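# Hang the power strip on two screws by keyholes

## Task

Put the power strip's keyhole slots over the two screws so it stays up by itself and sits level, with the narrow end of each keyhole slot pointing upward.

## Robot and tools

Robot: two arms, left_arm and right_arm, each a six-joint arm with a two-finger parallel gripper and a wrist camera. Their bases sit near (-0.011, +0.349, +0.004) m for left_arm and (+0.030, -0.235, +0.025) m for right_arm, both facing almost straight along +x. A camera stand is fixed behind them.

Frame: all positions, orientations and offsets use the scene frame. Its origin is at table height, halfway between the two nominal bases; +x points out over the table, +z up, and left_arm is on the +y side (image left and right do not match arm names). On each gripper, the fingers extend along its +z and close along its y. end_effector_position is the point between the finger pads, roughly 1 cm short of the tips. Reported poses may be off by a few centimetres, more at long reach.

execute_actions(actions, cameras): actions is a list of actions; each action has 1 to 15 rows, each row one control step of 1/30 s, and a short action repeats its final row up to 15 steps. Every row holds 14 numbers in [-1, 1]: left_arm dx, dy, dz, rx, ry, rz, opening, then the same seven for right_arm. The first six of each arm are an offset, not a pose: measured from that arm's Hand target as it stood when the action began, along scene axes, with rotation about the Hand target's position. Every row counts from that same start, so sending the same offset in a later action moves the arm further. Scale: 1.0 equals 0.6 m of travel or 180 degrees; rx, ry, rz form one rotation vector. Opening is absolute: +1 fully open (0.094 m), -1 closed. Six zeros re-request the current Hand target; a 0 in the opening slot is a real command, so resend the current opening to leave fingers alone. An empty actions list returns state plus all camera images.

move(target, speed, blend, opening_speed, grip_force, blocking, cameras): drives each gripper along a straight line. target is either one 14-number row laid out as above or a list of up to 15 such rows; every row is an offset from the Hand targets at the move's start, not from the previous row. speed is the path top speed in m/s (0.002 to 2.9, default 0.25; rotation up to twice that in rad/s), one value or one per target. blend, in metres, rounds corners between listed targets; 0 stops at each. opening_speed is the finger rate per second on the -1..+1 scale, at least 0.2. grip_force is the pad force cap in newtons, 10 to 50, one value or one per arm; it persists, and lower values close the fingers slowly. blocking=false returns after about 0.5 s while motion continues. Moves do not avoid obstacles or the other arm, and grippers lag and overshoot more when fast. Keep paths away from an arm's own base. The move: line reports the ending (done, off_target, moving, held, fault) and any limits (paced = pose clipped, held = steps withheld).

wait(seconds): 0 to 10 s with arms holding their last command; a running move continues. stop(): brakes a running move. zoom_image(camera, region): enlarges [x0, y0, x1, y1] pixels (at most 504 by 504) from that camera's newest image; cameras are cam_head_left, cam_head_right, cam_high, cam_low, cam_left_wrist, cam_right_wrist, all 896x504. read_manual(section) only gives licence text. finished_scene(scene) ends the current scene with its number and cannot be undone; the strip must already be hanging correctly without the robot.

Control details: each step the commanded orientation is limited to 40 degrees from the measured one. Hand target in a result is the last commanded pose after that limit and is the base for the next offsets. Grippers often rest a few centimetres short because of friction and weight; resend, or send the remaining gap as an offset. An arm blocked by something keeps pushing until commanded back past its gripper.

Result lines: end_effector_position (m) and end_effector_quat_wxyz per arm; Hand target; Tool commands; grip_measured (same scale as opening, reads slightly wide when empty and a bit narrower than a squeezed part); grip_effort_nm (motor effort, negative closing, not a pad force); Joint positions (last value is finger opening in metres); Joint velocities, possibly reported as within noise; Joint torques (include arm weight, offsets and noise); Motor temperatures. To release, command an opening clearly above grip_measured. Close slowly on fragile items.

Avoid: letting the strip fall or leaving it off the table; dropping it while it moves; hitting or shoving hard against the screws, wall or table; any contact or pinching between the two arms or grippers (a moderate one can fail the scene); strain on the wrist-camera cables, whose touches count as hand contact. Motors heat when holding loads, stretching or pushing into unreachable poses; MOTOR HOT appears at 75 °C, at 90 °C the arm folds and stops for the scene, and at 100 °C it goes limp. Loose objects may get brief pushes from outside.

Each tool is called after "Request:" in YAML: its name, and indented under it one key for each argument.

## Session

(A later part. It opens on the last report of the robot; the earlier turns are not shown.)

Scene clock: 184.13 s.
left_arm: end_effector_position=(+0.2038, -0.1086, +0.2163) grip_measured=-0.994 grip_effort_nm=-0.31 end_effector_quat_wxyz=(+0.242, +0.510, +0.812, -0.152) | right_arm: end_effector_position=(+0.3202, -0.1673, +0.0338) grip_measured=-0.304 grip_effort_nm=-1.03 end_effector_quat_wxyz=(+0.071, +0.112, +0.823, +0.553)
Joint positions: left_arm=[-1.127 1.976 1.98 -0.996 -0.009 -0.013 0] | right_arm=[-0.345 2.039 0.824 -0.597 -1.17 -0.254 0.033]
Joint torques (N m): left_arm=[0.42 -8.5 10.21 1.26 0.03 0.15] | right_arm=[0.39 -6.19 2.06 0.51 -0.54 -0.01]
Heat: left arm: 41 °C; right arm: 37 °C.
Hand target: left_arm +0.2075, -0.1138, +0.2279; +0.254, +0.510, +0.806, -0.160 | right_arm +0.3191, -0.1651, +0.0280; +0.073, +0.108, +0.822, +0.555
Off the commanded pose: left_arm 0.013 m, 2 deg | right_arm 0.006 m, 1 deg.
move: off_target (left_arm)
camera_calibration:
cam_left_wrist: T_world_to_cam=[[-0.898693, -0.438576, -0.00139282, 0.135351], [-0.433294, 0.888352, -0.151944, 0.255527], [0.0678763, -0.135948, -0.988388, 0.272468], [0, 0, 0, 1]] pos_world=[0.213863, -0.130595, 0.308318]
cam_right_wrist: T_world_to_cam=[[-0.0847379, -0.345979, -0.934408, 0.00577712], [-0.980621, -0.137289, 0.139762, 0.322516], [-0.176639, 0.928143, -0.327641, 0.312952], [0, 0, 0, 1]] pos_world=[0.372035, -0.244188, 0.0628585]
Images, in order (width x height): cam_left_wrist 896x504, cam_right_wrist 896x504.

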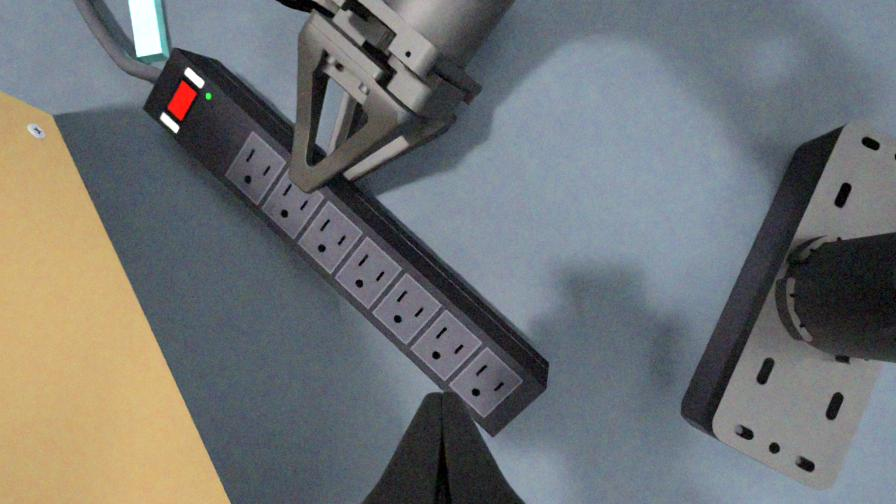

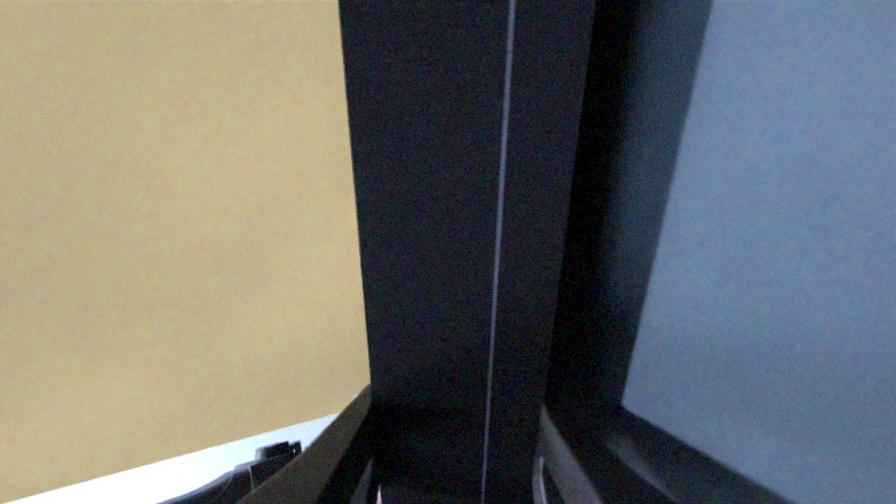

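Request:
move:
  target: [0.0025, -0.0253, -0.2582, 0, 0, 0, -1.0, 0, 0, 0, 0, 0, 0, -0.6]
  speed: 0.25
  cameras: ["cam_left_wrist", "cam_head_right", "cam_right_wrist"]

Scene clock: 188.73 s.
left_arm: end_effector_position=(+0.2113, -0.1249, +0.0723) grip_measured=-0.994 grip_effort_nm=-0.31 end_effector_quat_wxyz=(+0.249, +0.508, +0.810, -0.156) | right_arm: end_effector_position=(+0.3203, -0.1673, +0.0338) grip_measured=-0.304 grip_effort_nm=-1.03 end_effector_quat_wxyz=(+0.071, +0.113, +0.822, +0.553)
Joint positions: left_arm=[-1.127 2.055 1.506 -0.426 -0.009 -0.013 0] | right_arm=[-0.345 2.039 0.823 -0.596 -1.171 -0.253 0.033]
Joint torques (N m): left_arm=[-0.7 -9.35 6.74 1.47 -0.05 0.04] | right_arm=[0.57 -6.22 2.1 0.47 -0.52 -0.04]
Heat: left arm: 42 °C; right arm: 37 °C.
Hand target: left_arm +0.2090, -0.1290, +0.0731; +0.254, +0.510, +0.806, -0.160 | right_arm +0.3190, -0.1650, +0.0280; +0.072, +0.109, +0.822, +0.555
Off the commanded pose: left_arm 0.005 m, 1 deg | right_arm 0.006 m, 1 deg.
move: done
camera_calibration:
cam_left_wrist: T_world_to_cam=[[-0.898705, -0.438552, -0.000979548, 0.134709], [-0.432079, 0.885819, -0.169211, 0.252039], [0.0750757, -0.151648, -0.985579, 0.123828], [0, 0, 0, 1]] pos_world=[0.220668, -0.145406, 0.164822]
cam_right_wrist: T_world_to_cam=[[-0.0854005, -0.34552, -0.934517, 0.00605079], [-0.980652, -0.136673, 0.140149, 0.322669], [-0.176147, 0.928405, -0.327163, 0.312771], [0, 0, 0, 1]] pos_world=[0.372037, -0.244187, 0.0627599]
Images, in order (width x height): cam_head_right 896x504, cam_left_wrist 896x504, cam_right_wrist 896x504.

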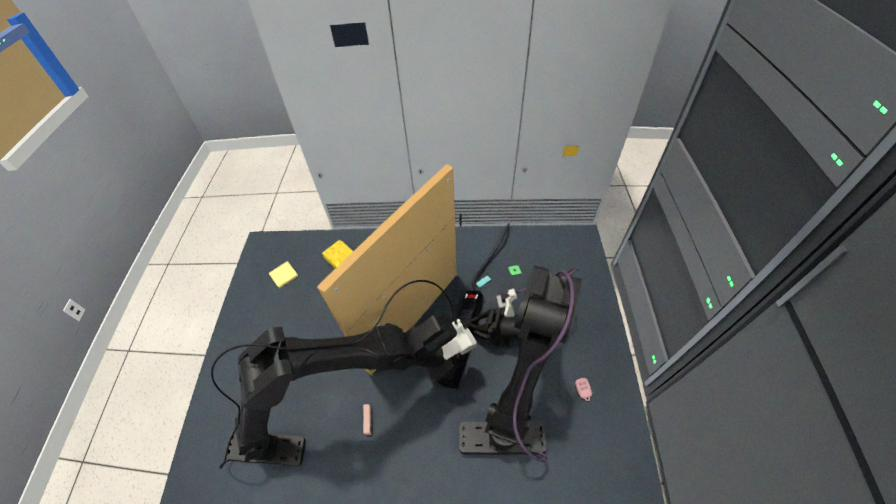

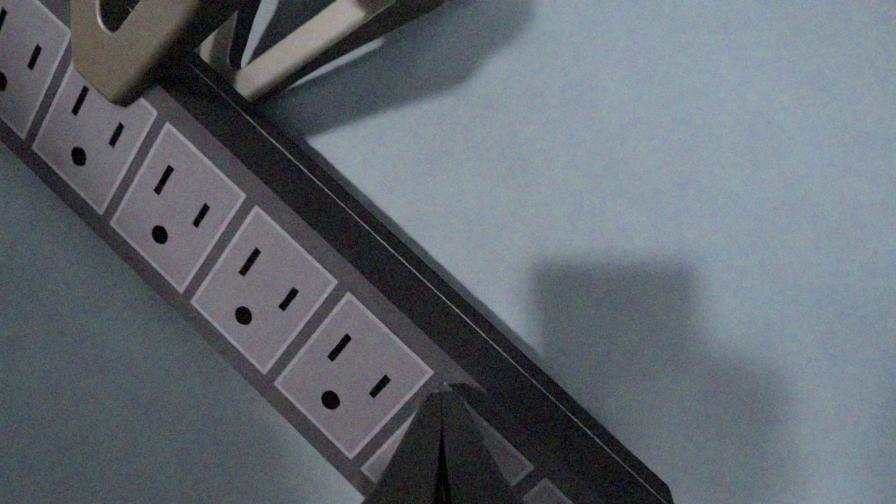

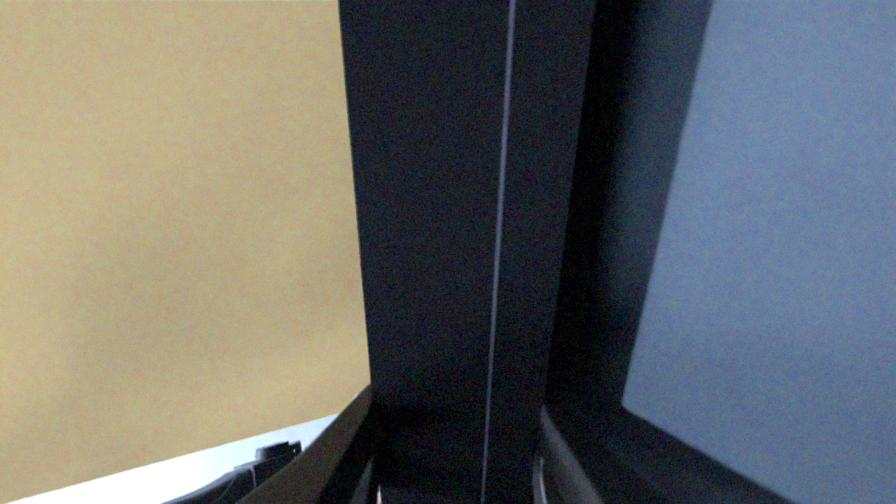

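Request:
move:
  target: [0.005, 0.01, -0.0317, 0, 0, 0, -1.0, 0, 0, 0, 0, 0, 0, -0.6]
  speed: 0.08
  cameras: ["cam_left_wrist"]

Scene clock: 191.73 s.
left_arm: end_effector_position=(+0.2145, -0.1286, +0.0679) grip_measured=-0.994 grip_effort_nm=-0.31 end_effector_quat_wxyz=(+0.266, +0.504, +0.805, -0.166) | right_arm: end_effector_position=(+0.3216, -0.1677, +0.0337) grip_measured=-0.304 grip_effort_nm=-1.03 end_effector_quat_wxyz=(+0.075, +0.111, +0.823, +0.553)
Joint positions: left_arm=[-1.124 2.055 1.463 -0.342 -0.01 -0.012 0] | right_arm=[-0.345 2.039 0.823 -0.586 -1.172 -0.251 0.033]
Joint torques (N m): left_arm=[0.2 -8.68 4.97 1.42 0.05 0.14] | right_arm=[0.53 -6.17 1.85 0.42 -0.54 -0.02]
Heat: left arm: 42 °C; right arm: 37 °C.
Hand target: left_arm +0.2120, -0.1230, +0.0541; +0.254, +0.510, +0.806, -0.160 | right_arm +0.3190, -0.1650, +0.0280; +0.072, +0.109, +0.822, +0.555
Off the commanded pose: left_arm 0.015 m, 2 deg | right_arm 0.007 m, 0 deg.
move: off_target (left_arm)
camera_calibration:
cam_left_wrist: T_world_to_cam=[[-0.89777, -0.440463, -0.00125434, 0.135526], [-0.4305, 0.87806, -0.208999, 0.257437], [0.0931575, -0.187093, -0.977915, 0.109677], [0, 0, 0, 1]] pos_world=[0.222281, -0.145831, 0.161229]
Images, in order (width x height): cam_left_wrist 896x504.

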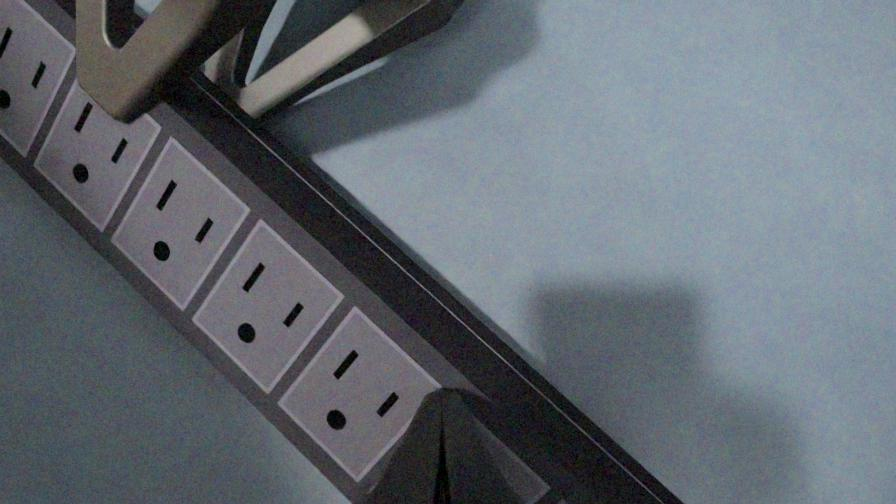

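Request:
zoom_image:
  camera: "cam_left_wrist"
  region: [360, 340, 560, 504]

Scaled by 2.520 from the camera's 896x504 image, which has a finer 1280x720 frame.

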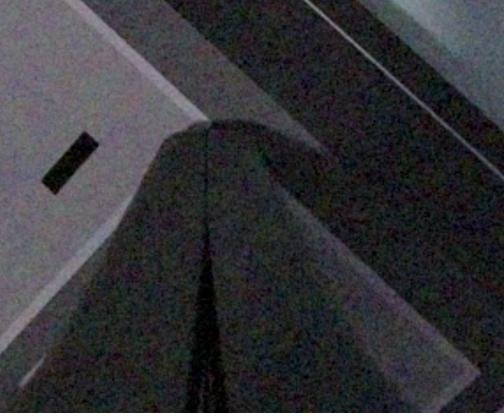

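Request:
move:
  target:
    - [0, 0, 0.015, 0, 0, 0, -1.0, 0, 0, 0, 0, 0, 0, 0.0]
    - [0, 0, 0.015, 0, 0, 0, -1.0, -0.0283, -0.1233, 0.06, 0, 0, 0, 0.0]
    - [-0.0078, -0.029, -0.0118, 0, 0, 0, -1.0, -0.0283, -0.1233, 0.06, 0, 0, 0, 0.0]
  speed: [0.1, 0.2, 0.08]
  opening_speed: 0.6
  cameras: ["cam_left_wrist", "cam_right_wrist"]

Scene clock: 198.87 s.
left_arm: end_effector_position=(+0.2104, -0.1389, +0.0598) grip_measured=-0.994 grip_effort_nm=-0.31 end_effector_quat_wxyz=(+0.267, +0.509, +0.801, -0.168) | right_arm: end_effector_position=(+0.2986, -0.2386, +0.0646) grip_measured=-0.002 grip_effort_nm=0.08 end_effector_quat_wxyz=(+0.071, +0.113, +0.824, +0.551)
Joint positions: left_arm=[-1.141 2.09 1.48 -0.318 -0.014 -0.015 0] | right_arm=[-0.614 2.1 1.037 -1.224 -1.038 -0.782 0.047]
Joint torques (N m): left_arm=[-0.73 -7.32 8.39 1.18 -0.08 -0.07] | right_arm=[0.38 -6.83 4.23 -0.6 -0.42 -0.1]
Heat: left arm: 41 °C; right arm: 36 °C.
Hand target: left_arm +0.2073, -0.1405, +0.0470; +0.254, +0.510, +0.806, -0.161 | right_arm +0.3020, -0.2390, +0.0641; +0.073, +0.108, +0.822, +0.555
Off the commanded pose: left_arm 0.013 m, 2 deg | right_arm 0.003 m, 1 deg.
move: off_target (left_arm)
camera_calibration:
cam_left_wrist: T_world_to_cam=[[-0.902964, -0.4297, -0.00377479, 0.129994], [-0.418995, 0.882349, -0.214253, 0.261445], [0.0953951, -0.191881, -0.976771, 0.0990227], [0, 0, 0, 1]] pos_world=[0.217478, -0.155826, 0.153228]
cam_right_wrist: T_world_to_cam=[[-0.0867357, -0.350031, -0.932714, 0.00763169], [-0.980521, -0.135621, 0.142077, 0.287396], [-0.176227, 0.926869, -0.331449, 0.38519], [0, 0, 0, 1]] pos_world=[0.350341, -0.315373, 0.0939567]
Images, in order (width x height): cam_left_wrist 896x504, cam_right_wrist 896x504.

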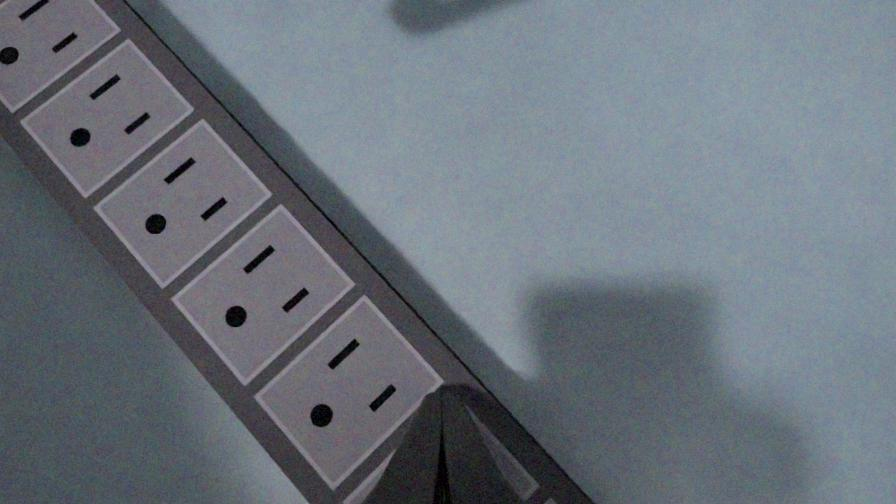

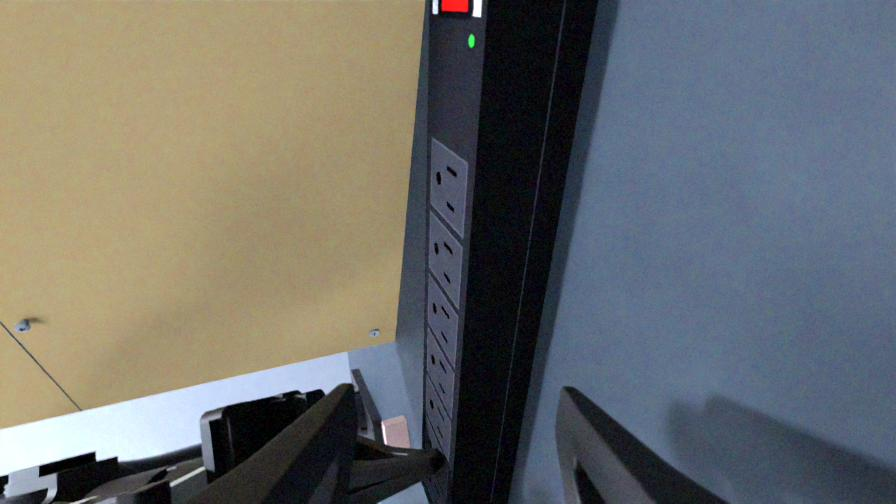

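Request:
move:
  target:
    - [0, 0, 0, 0, 0, 0, -1.0, 0.0133, 0.015, 0.1, -0.1825, 0.0489, 0, 0.7]
    - [0, 0, 0, 0, 0, 0, -1.0, 0.1075, 0.109, 0.0933, -0.3649, 0.0978, 0, 0.7]
  speed: [0.35, 0.35]
  blend: [0.03, 0]
  cameras: ["cam_left_wrist", "cam_right_wrist"]

Scene clock: 203.53 s.
left_arm: end_effector_position=(+0.2104, -0.1389, +0.0598) grip_measured=-0.994 grip_effort_nm=-0.31 end_effector_quat_wxyz=(+0.267, +0.509, +0.801, -0.168) | right_arm: end_effector_position=(+0.3620, -0.1713, +0.1184) grip_measured=+0.698 grip_effort_nm=0.08 end_effector_quat_wxyz=(+0.000, +0.126, +0.992, +0.006)
Joint positions: left_arm=[-1.141 2.09 1.48 -0.318 -0.014 -0.015 0] | right_arm=[0.201 1.827 1.467 -1.208 -0.012 0.434 0.08]
Joint torques (N m): left_arm=[-0.72 -7.3 8.39 1.17 -0.08 -0.07] | right_arm=[-0.05 -7.3 8.16 0.41 0.05 0.05]
Heat: left arm: 41 °C; right arm: 37 °C.
Hand target: left_arm +0.2073, -0.1404, +0.0470; +0.254, +0.510, +0.806, -0.160 | right_arm +0.3666, -0.1736, +0.1201; +0.000, +0.131, +0.991, +0.000
Off the commanded pose: left_arm 0.013 m, 2 deg | right_arm 0.005 m, 1 deg.
move: off_target (left_arm)
camera_calibration:
cam_left_wrist: T_world_to_cam=[[-0.902964, -0.4297, -0.00377479, 0.129994], [-0.418995, 0.882349, -0.214253, 0.261445], [0.0953951, -0.191881, -0.976771, 0.0990227], [0, 0, 0, 1]] pos_world=[0.217478, -0.155826, 0.153228]
cam_right_wrist: T_world_to_cam=[[-0.234903, -0.971312, -0.0370504, -0.072069], [-0.888323, 0.199047, 0.413838, 0.342825], [-0.394591, 0.130125, -0.909596, 0.36278], [0, 0, 0, 1]] pos_world=[0.43076, -0.185447, 0.185439]
Images, in order (width x height): cam_left_wrist 896x504, cam_right_wrist 896x504.

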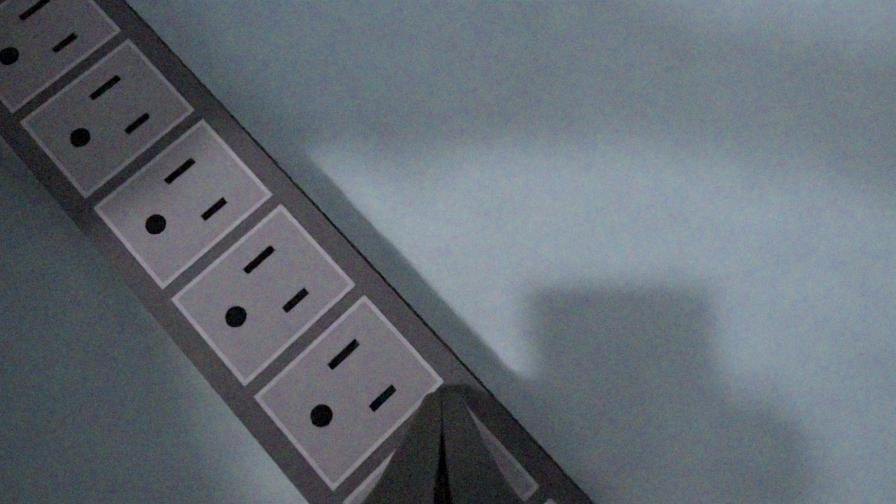

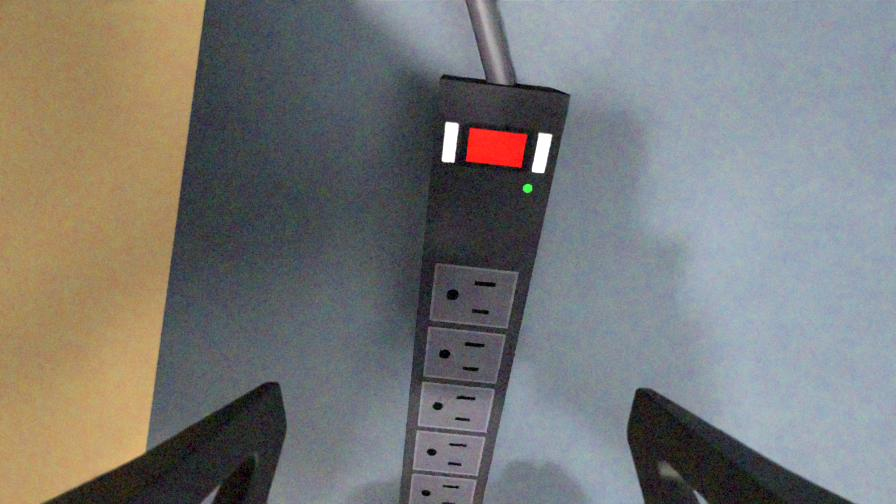

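Request:
move:
  target:
    - [0, 0, 0, 0, 0, 0, -1.0, -0.0055, -0.0143, -0.06, 0, 0, -0.0333, 0.7]
    - [0, 0, 0, 0, 0, 0, -1.0, -0.0055, -0.0143, -0.1752, 0, 0, -0.0333, 0.7]
    - [0, 0, 0, 0, 0, 0, -1.0, -0.0055, -0.0143, -0.1752, 0, 0, -0.0333, -0.6]
  speed: [0.2, 0.2, 0.2]
  blend: [0.01, 0, 0]
  opening_speed: 0.8
  grip_force: 50
  cameras: ["cam_left_wrist", "cam_right_wrist"]

Scene clock: 209.47 s.
left_arm: end_effector_position=(+0.2105, -0.1392, +0.0597) grip_measured=-0.994 grip_effort_nm=-0.31 end_effector_quat_wxyz=(+0.268, +0.509, +0.801, -0.168) | right_arm: end_effector_position=(+0.3615, -0.1798, +0.0194) grip_measured=-0.099 grip_effort_nm=-1.03 end_effector_quat_wxyz=(-0.003, +0.178, +0.984, +0.005)
Joint positions: left_arm=[-1.141 2.091 1.48 -0.316 -0.014 -0.015 0] | right_arm=[0.177 1.938 1.202 -0.837 -0.011 0.516 0.042]
Joint torques (N m): left_arm=[-0.73 -7.34 8.39 1.16 -0.08 -0.07] | right_arm=[-0.29 -8.47 4.52 0.67 0.01 0.07]
Heat: left arm: 41 °C; right arm: 37 °C.
Hand target: left_arm +0.2073, -0.1404, +0.0469; +0.254, +0.511, +0.806, -0.160 | right_arm +0.3632, -0.1822, +0.0149; +0.000, +0.183, +0.983, +0.000
Off the commanded pose: left_arm 0.013 m, 2 deg | right_arm 0.005 m, 1 deg.
move: off_target (left_arm)
camera_calibration:
cam_left_wrist: T_world_to_cam=[[-0.902962, -0.429704, -0.00379768, 0.130001], [-0.418885, 0.882131, -0.215361, 0.261754], [0.0958915, -0.192872, -0.976527, 0.0985771], [0, 0, 0, 1]] pos_world=[0.217578, -0.156027, 0.153129]
cam_right_wrist: T_world_to_cam=[[-0.336223, -0.941224, -0.0324374, -0.0421183], [-0.859734, 0.292688, 0.418559, 0.391424], [-0.384463, 0.168616, -0.90761, 0.276922], [0, 0, 0, 1]] pos_world=[0.428826, -0.200902, 0.0861374]
Images, in order (width x height): cam_left_wrist 896x504, cam_right_wrist 896x504.

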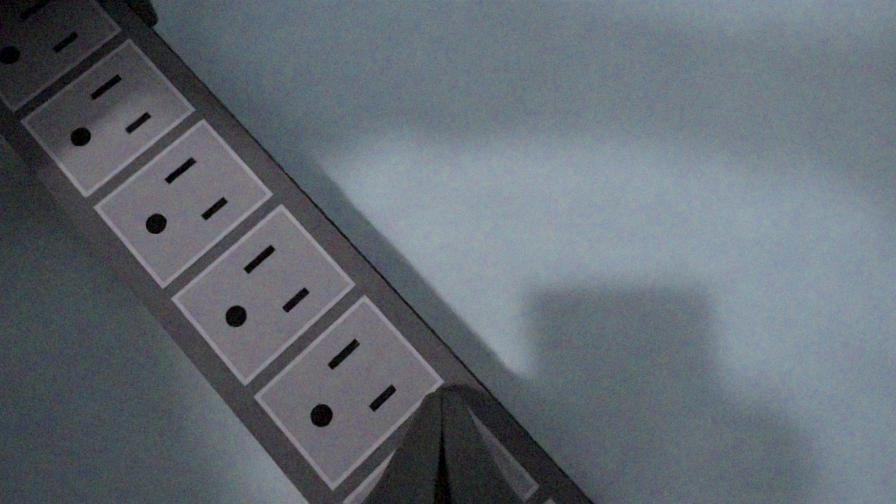

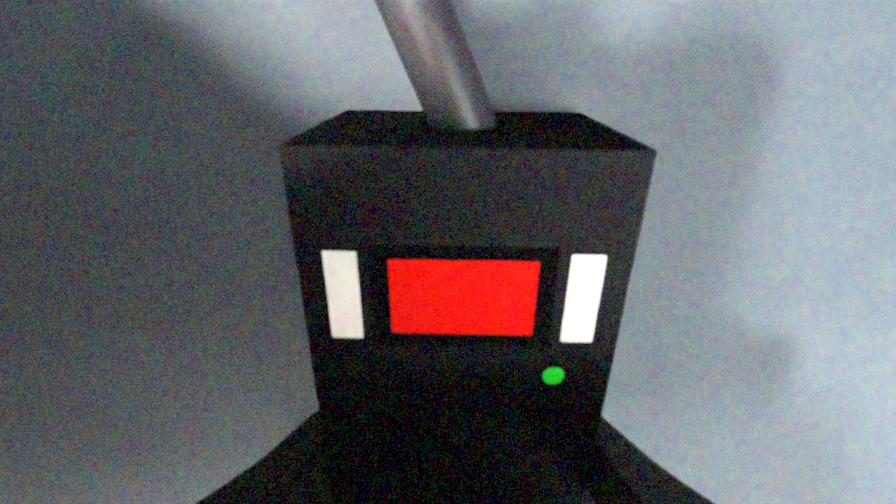

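Request:
move:
  target:
    - [0, 0, 0.1167, 0, 0, 0, -1.0, 0, 0, 0, 0, 0, 0, -0.6]
    - [-0.1288, 0.234, 0.5218, -0.057, -0.04, 0.0536, -1.0, -0.005, 0.0033, 0.1918, 0, 0, 0, -0.6]
    - [-0.0872, 0.4007, 0.7052, -0.1145, -0.0803, 0.1072, -1.0, -0.0887, 0.037, 0.5085, -0.0048, -0.509, 0.1786, -0.6]
  speed: [0.25, 0.3, 0.3]
  blend: [0.02, 0.04, 0]
  cameras: ["cam_left_wrist", "cam_right_wrist", "cam_head_right", "cam_head_left"]

Scene clock: 230.00 s.
left_arm: end_effector_position=(+0.1542, +0.0903, +0.4560) grip_measured=-0.994 grip_effort_nm=-0.31 end_effector_quat_wxyz=(+0.445, +0.341, +0.807, -0.187) | right_arm: end_effector_position=(+0.3027, -0.1674, +0.2728) grip_measured=-0.099 grip_effort_nm=-1.03 end_effector_quat_wxyz=(+0.629, -0.105, +0.762, +0.114)
Joint positions: left_arm=[-1.192 1.365 2.118 -1.357 -0.34 -0.224 0] | right_arm=[0.133 0.499 0.454 -0.141 -0.2 0.005 0.042]
Joint torques (N m): left_arm=[0.66 -3.75 7.23 1.66 -0.3 0.15] | right_arm=[-0.23 -0.2 7.65 3.61 -0.35 -0.12]
Heat: left arm: 42 °C; right arm: 37 °C.
Hand target: left_arm +0.1549, +0.1001, +0.4701; +0.462, +0.332, +0.800, -0.192 | right_arm +0.3100, -0.1599, +0.3199; +0.696, -0.123, +0.696, +0.123
Off the commanded pose: left_arm 0.017 m, 2 deg | right_arm 0.048 m, 11 deg.
move: off_target (left_arm, right_arm)
camera_calibration:
cam_left_wrist: T_world_to_cam=[[-0.712764, -0.701404, -0.000832196, 0.173133], [-0.586468, 0.596617, -0.547817, 0.324352], [0.384737, -0.389976, -0.836598, 0.444681], [0, 0, 0, 1]] pos_world=[0.14254, 0.101338, 0.549849]
cam_right_wrist: T_world_to_cam=[[0.328331, -0.944062, -0.0307455, -0.244143], [-0.547436, -0.163663, -0.820687, 0.398344], [0.769748, 0.286289, -0.57055, 0.0606625], [0, 0, 0, 1]] pos_world=[0.251533, -0.182659, 0.35402]
Images, in order (width x height): cam_head_left 896x504, cam_head_right 896x504, cam_left_wrist 896x504, cam_right_wrist 896x504.

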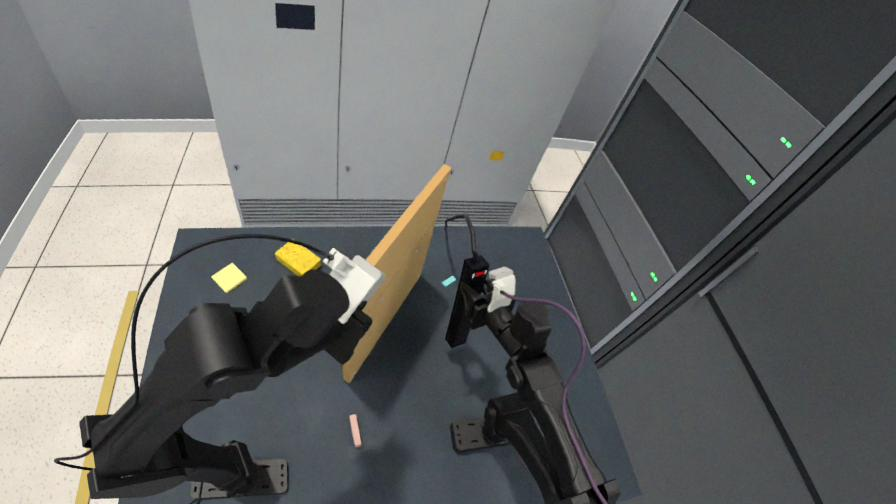

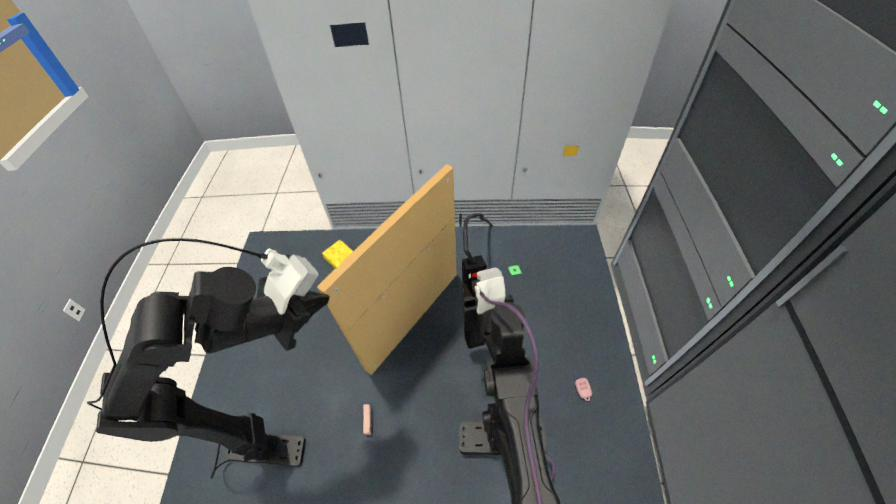

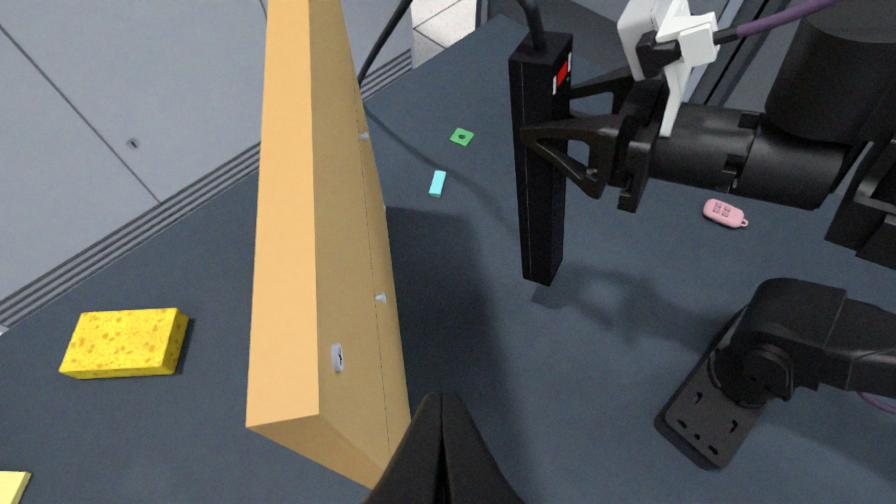

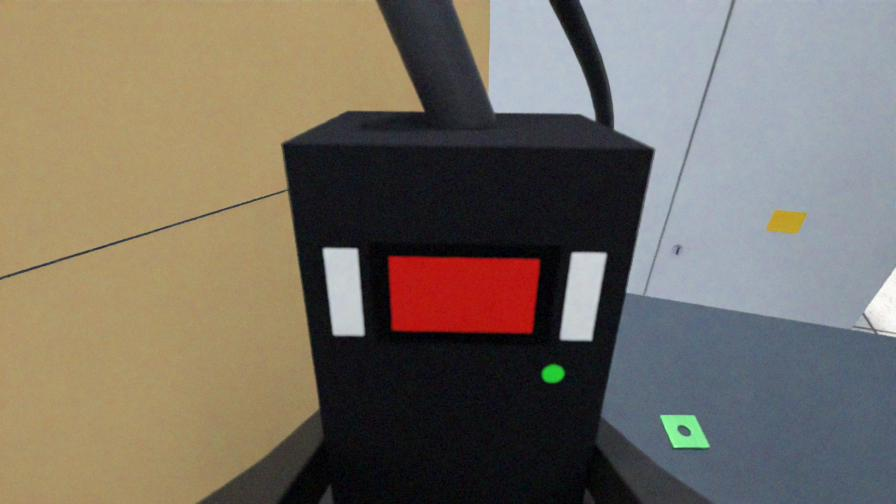

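Request:
move:
  target: [0, 0, 0, 0, 0, 0, -1.0, -0.0917, 0.1248, -0.0165, -0.4008, -0.3106, 0.1543, -0.6]
  speed: 0.28
  cameras: ["cam_left_wrist", "cam_right_wrist", "cam_head_right", "cam_head_left"]

Scene clock: 236.37 s.
left_arm: end_effector_position=(+0.1542, +0.0903, +0.4560) grip_measured=-0.994 grip_effort_nm=-0.31 end_effector_quat_wxyz=(+0.445, +0.341, +0.807, -0.187) | right_arm: end_effector_position=(+0.2701, -0.0998, +0.2832) grip_measured=-0.099 grip_effort_nm=-1.03 end_effector_quat_wxyz=(+0.654, -0.672, +0.269, -0.220)
Joint positions: left_arm=[-1.192 1.365 2.118 -1.357 -0.34 -0.224 0] | right_arm=[-0.002 0.591 0.377 0.139 -0.885 -1.573 0.042]
Joint torques (N m): left_arm=[0.65 -3.75 7.23 1.67 -0.3 0.15] | right_arm=[1.61 0.12 10.81 1.98 -0.92 0.01]
Heat: left arm: 41 °C; right arm: 38 °C.
Hand target: left_arm +0.1549, +0.1001, +0.4701; +0.462, +0.332, +0.800, -0.192 | right_arm +0.2549, -0.0851, +0.3101; +0.675, -0.676, +0.209, -0.211
Off the commanded pose: left_arm 0.017 m, 2 deg | right_arm 0.034 m, 7 deg.
move: off_target (left_arm, right_arm)
camera_calibration:
cam_left_wrist: T_world_to_cam=[[-0.712764, -0.701404, -0.000832196, 0.173133], [-0.586468, 0.596617, -0.547817, 0.324352], [0.384737, -0.389976, -0.836598, 0.444681], [0, 0, 0, 1]] pos_world=[0.14254, 0.101338, 0.549849]
cam_right_wrist: T_world_to_cam=[[0.0774968, 0.028418, 0.996588, -0.295387], [0.425031, -0.90515, -0.00724067, -0.166955], [0.901855, 0.424142, -0.0822247, -0.0880193], [0, 0, 0, 1]] pos_world=[0.173233, -0.105392, 0.285933]
Images, in order (width x height): cam_head_left 896x504, cam_head_right 896x504, cam_left_wrist 896x504, cam_right_wrist 896x504.

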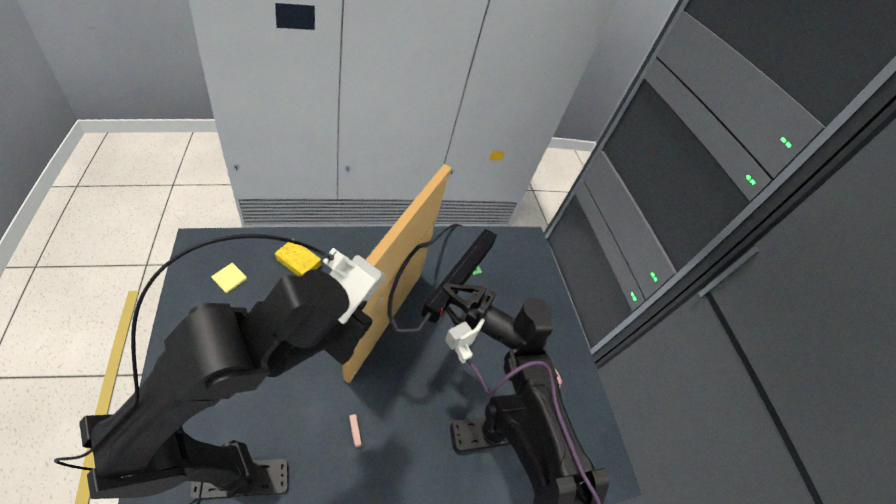

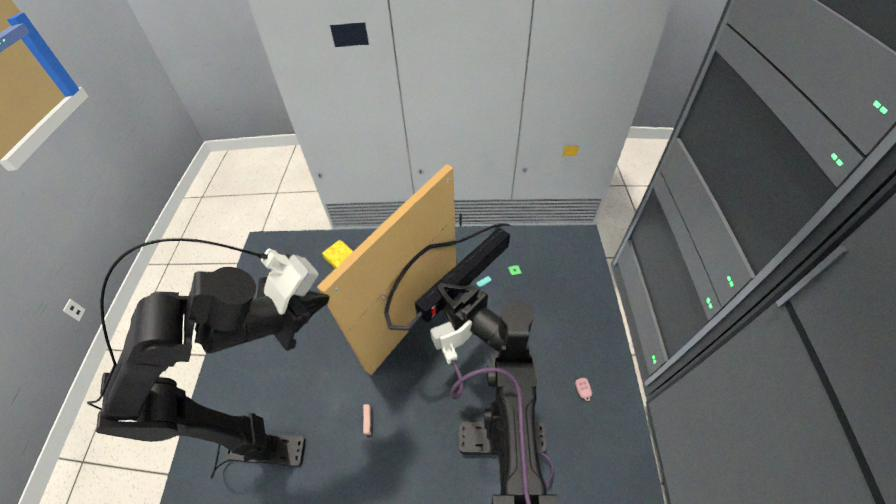

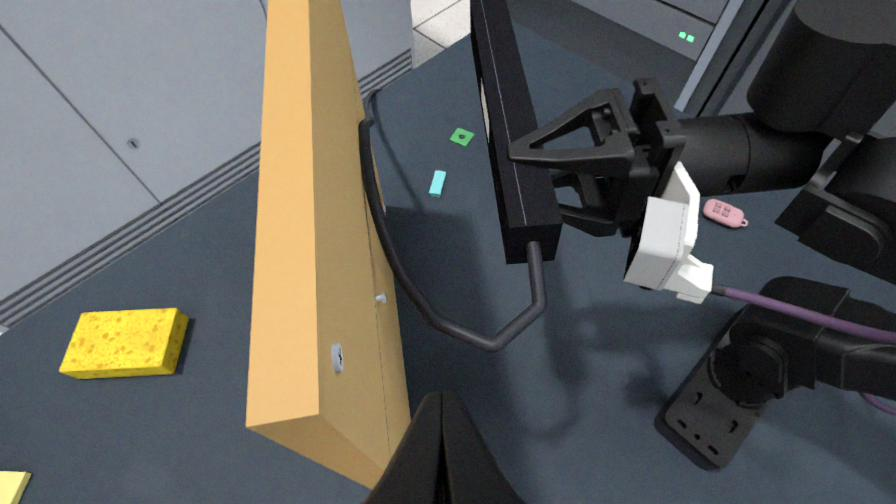

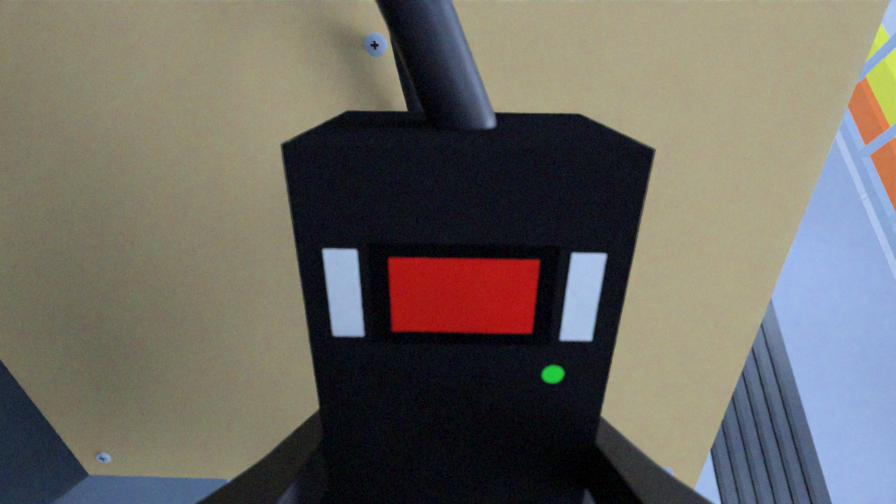

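Request:
move:
  target: [0, 0, 0, 0, 0, 0, -1.0, -0.0165, -0.0498, 0.0165, -0.0689, -0.1337, 0.0791, -0.6]
  speed: 0.25
  cameras: ["cam_left_wrist", "cam_head_right"]

Scene clock: 249.80 s.
left_arm: end_effector_position=(+0.1542, +0.0903, +0.4560) grip_measured=-0.994 grip_effort_nm=-0.31 end_effector_quat_wxyz=(+0.445, +0.341, +0.807, -0.187) | right_arm: end_effector_position=(+0.2605, -0.1219, +0.3073) grip_measured=-0.099 grip_effort_nm=-1.03 end_effector_quat_wxyz=(-0.637, +0.708, +0.004, +0.306)
Joint positions: left_arm=[-1.192 1.365 2.118 -1.357 -0.34 -0.224 0] | right_arm=[-0.3 0.82 0.471 0.327 -1.448 -2.045 0.042]
Joint torques (N m): left_arm=[0.66 -3.74 7.23 1.66 -0.3 0.14] | right_arm=[0.35 -0.81 9.66 1.41 -0.88 0.17]
Heat: left arm: 41 °C; right arm: 39 °C.
Hand target: left_arm +0.1549, +0.1001, +0.4701; +0.462, +0.332, +0.800, -0.192 | right_arm +0.2450, -0.1149, +0.3201; -0.648, +0.706, +0.044, +0.283
Off the commanded pose: left_arm 0.017 m, 2 deg | right_arm 0.021 m, 6 deg.
move: off_target (left_arm, right_arm)
camera_calibration:
cam_left_wrist: T_world_to_cam=[[-0.712764, -0.701404, -0.000832196, 0.173133], [-0.586468, 0.596617, -0.547817, 0.324352], [0.384737, -0.389976, -0.836598, 0.444681], [0, 0, 0, 1]] pos_world=[0.14254, 0.101338, 0.549849]
Images, in order (width x height): cam_head_right 896x504, cam_left_wrist 896x504.

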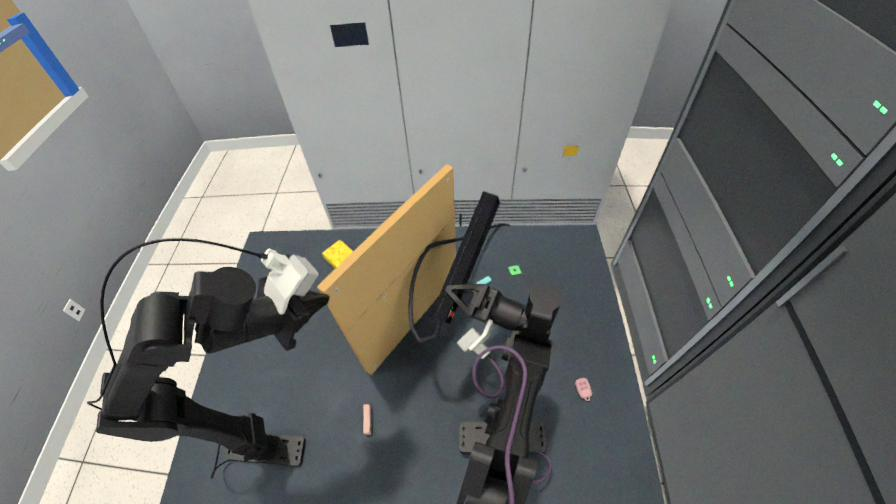

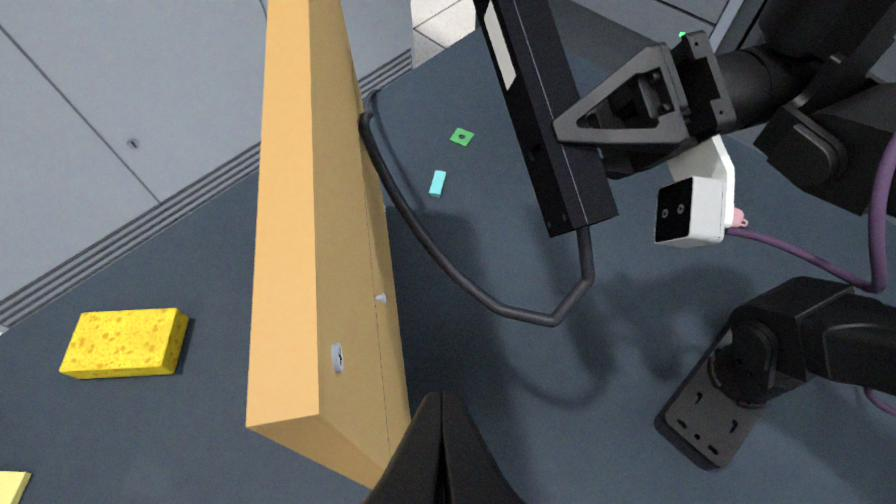

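Request:
move:
  target: [0, 0, 0, 0, 0, 0, -1.0, -0.055, 0.1282, 0.0582, 0.0282, 0.0614, -0.0497, -0.6]
  speed: 0.15
  cameras: ["cam_left_wrist", "cam_head_right", "cam_right_wrist", "cam_head_left"]

Scene clock: 271.87 s.
left_arm: end_effector_position=(+0.1542, +0.0903, +0.4560) grip_measured=-0.994 grip_effort_nm=-0.31 end_effector_quat_wxyz=(+0.445, +0.341, +0.807, -0.187) | right_arm: end_effector_position=(+0.2234, -0.0418, +0.3193) grip_measured=-0.099 grip_effort_nm=-1.03 end_effector_quat_wxyz=(-0.628, +0.726, -0.115, +0.255)
Joint positions: left_arm=[-1.192 1.365 2.118 -1.357 -0.34 -0.224 0] | right_arm=[0.388 0.539 0.549 -0.114 -0.656 -1.863 0.042]
Joint torques (N m): left_arm=[0.66 -3.74 7.23 1.66 -0.3 0.15] | right_arm=[0.98 -0.64 11.08 2.27 -0.41 0.3]
Heat: left arm: 41 °C; right arm: 39 °C.
Hand target: left_arm +0.1549, +0.1001, +0.4701; +0.462, +0.332, +0.800, -0.192 | right_arm +0.2120, -0.0380, +0.3549; -0.656, +0.702, -0.086, +0.265
Off the commanded pose: left_arm 0.017 m, 2 deg | right_arm 0.038 m, 6 deg.
move: off_target (left_arm, right_arm)
camera_calibration:
cam_left_wrist: T_world_to_cam=[[-0.712764, -0.701404, -0.000832196, 0.173133], [-0.586468, 0.596617, -0.547817, 0.324352], [0.384737, -0.389976, -0.836598, 0.444681], [0, 0, 0, 1]] pos_world=[0.14254, 0.101338, 0.549849]
cam_right_wrist: T_world_to_cam=[[-0.153664, 0.214218, 0.964623, -0.259788], [0.551199, -0.791638, 0.263608, -0.204227], [0.820102, 0.572207, 0.00356962, -0.0704758], [0, 0, 0, 1]] pos_world=[0.130447, -0.0656956, 0.304685]
Images, in order (width x height): cam_head_left 896x504, cam_head_right 896x504, cam_left_wrist 896x504, cam_right_wrist 896x504.

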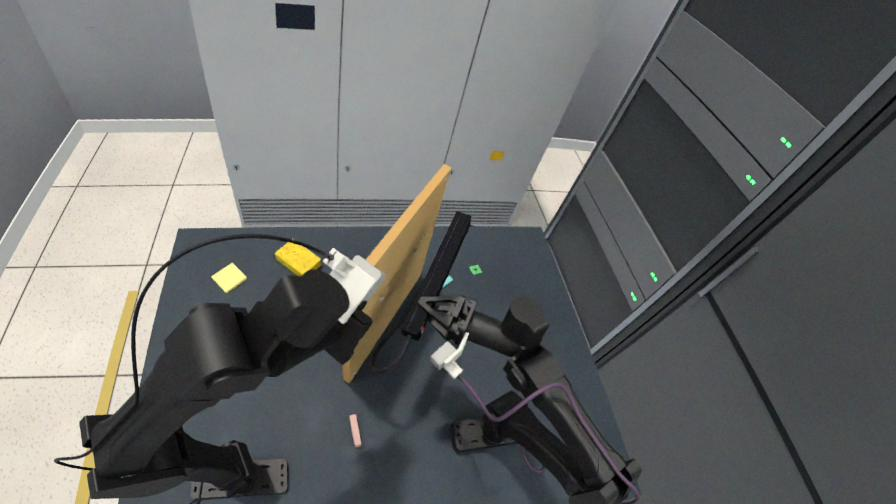

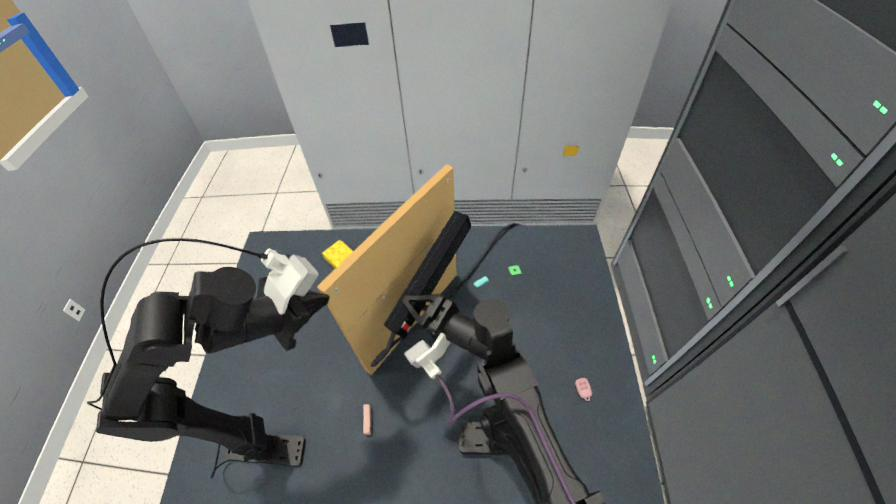

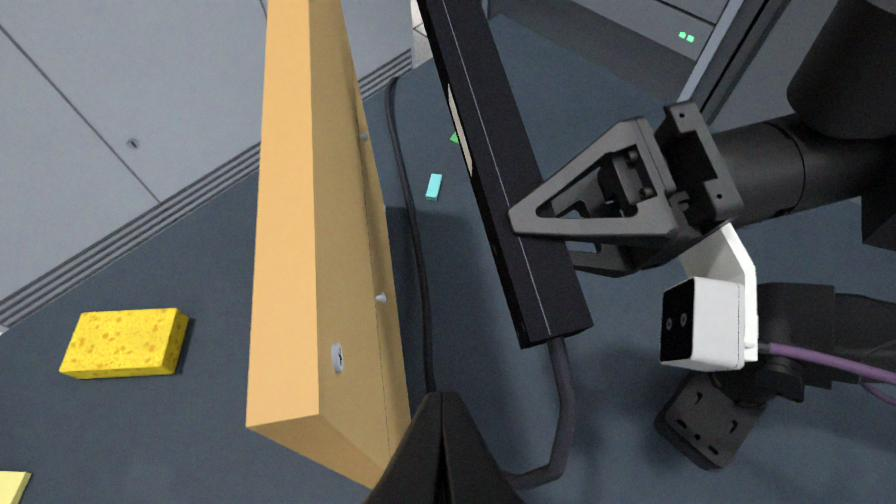

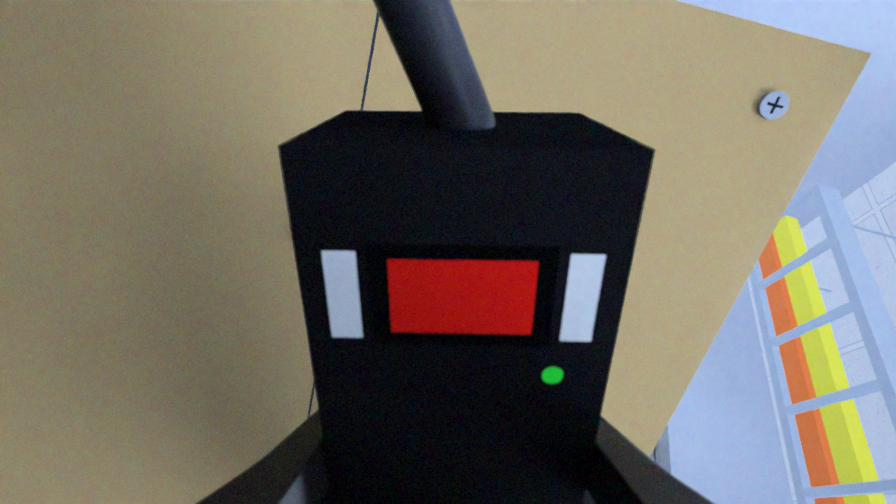

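Request:
zoom_image:
  camera: "cam_left_wrist"
  region: [300, 0, 620, 504]

Request:
zoom_image:
  camera: "cam_head_right"
  region: [300, 150, 560, 400]

Scaled by 1.000.

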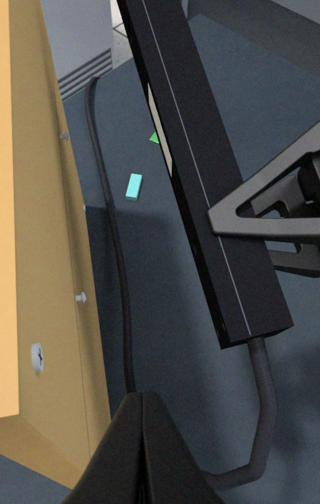

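Scaled by 1.938 from the camera's 896x504 image, which has a finer 1280x720 frame.

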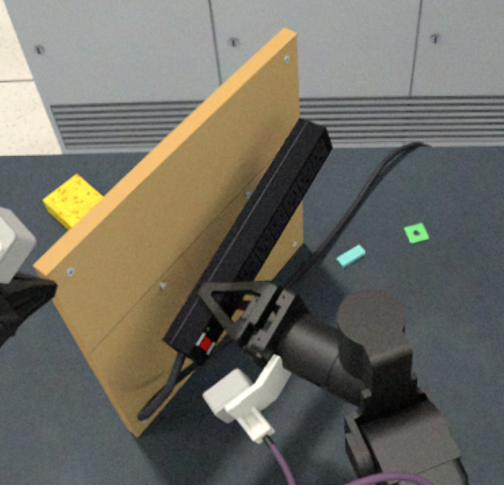

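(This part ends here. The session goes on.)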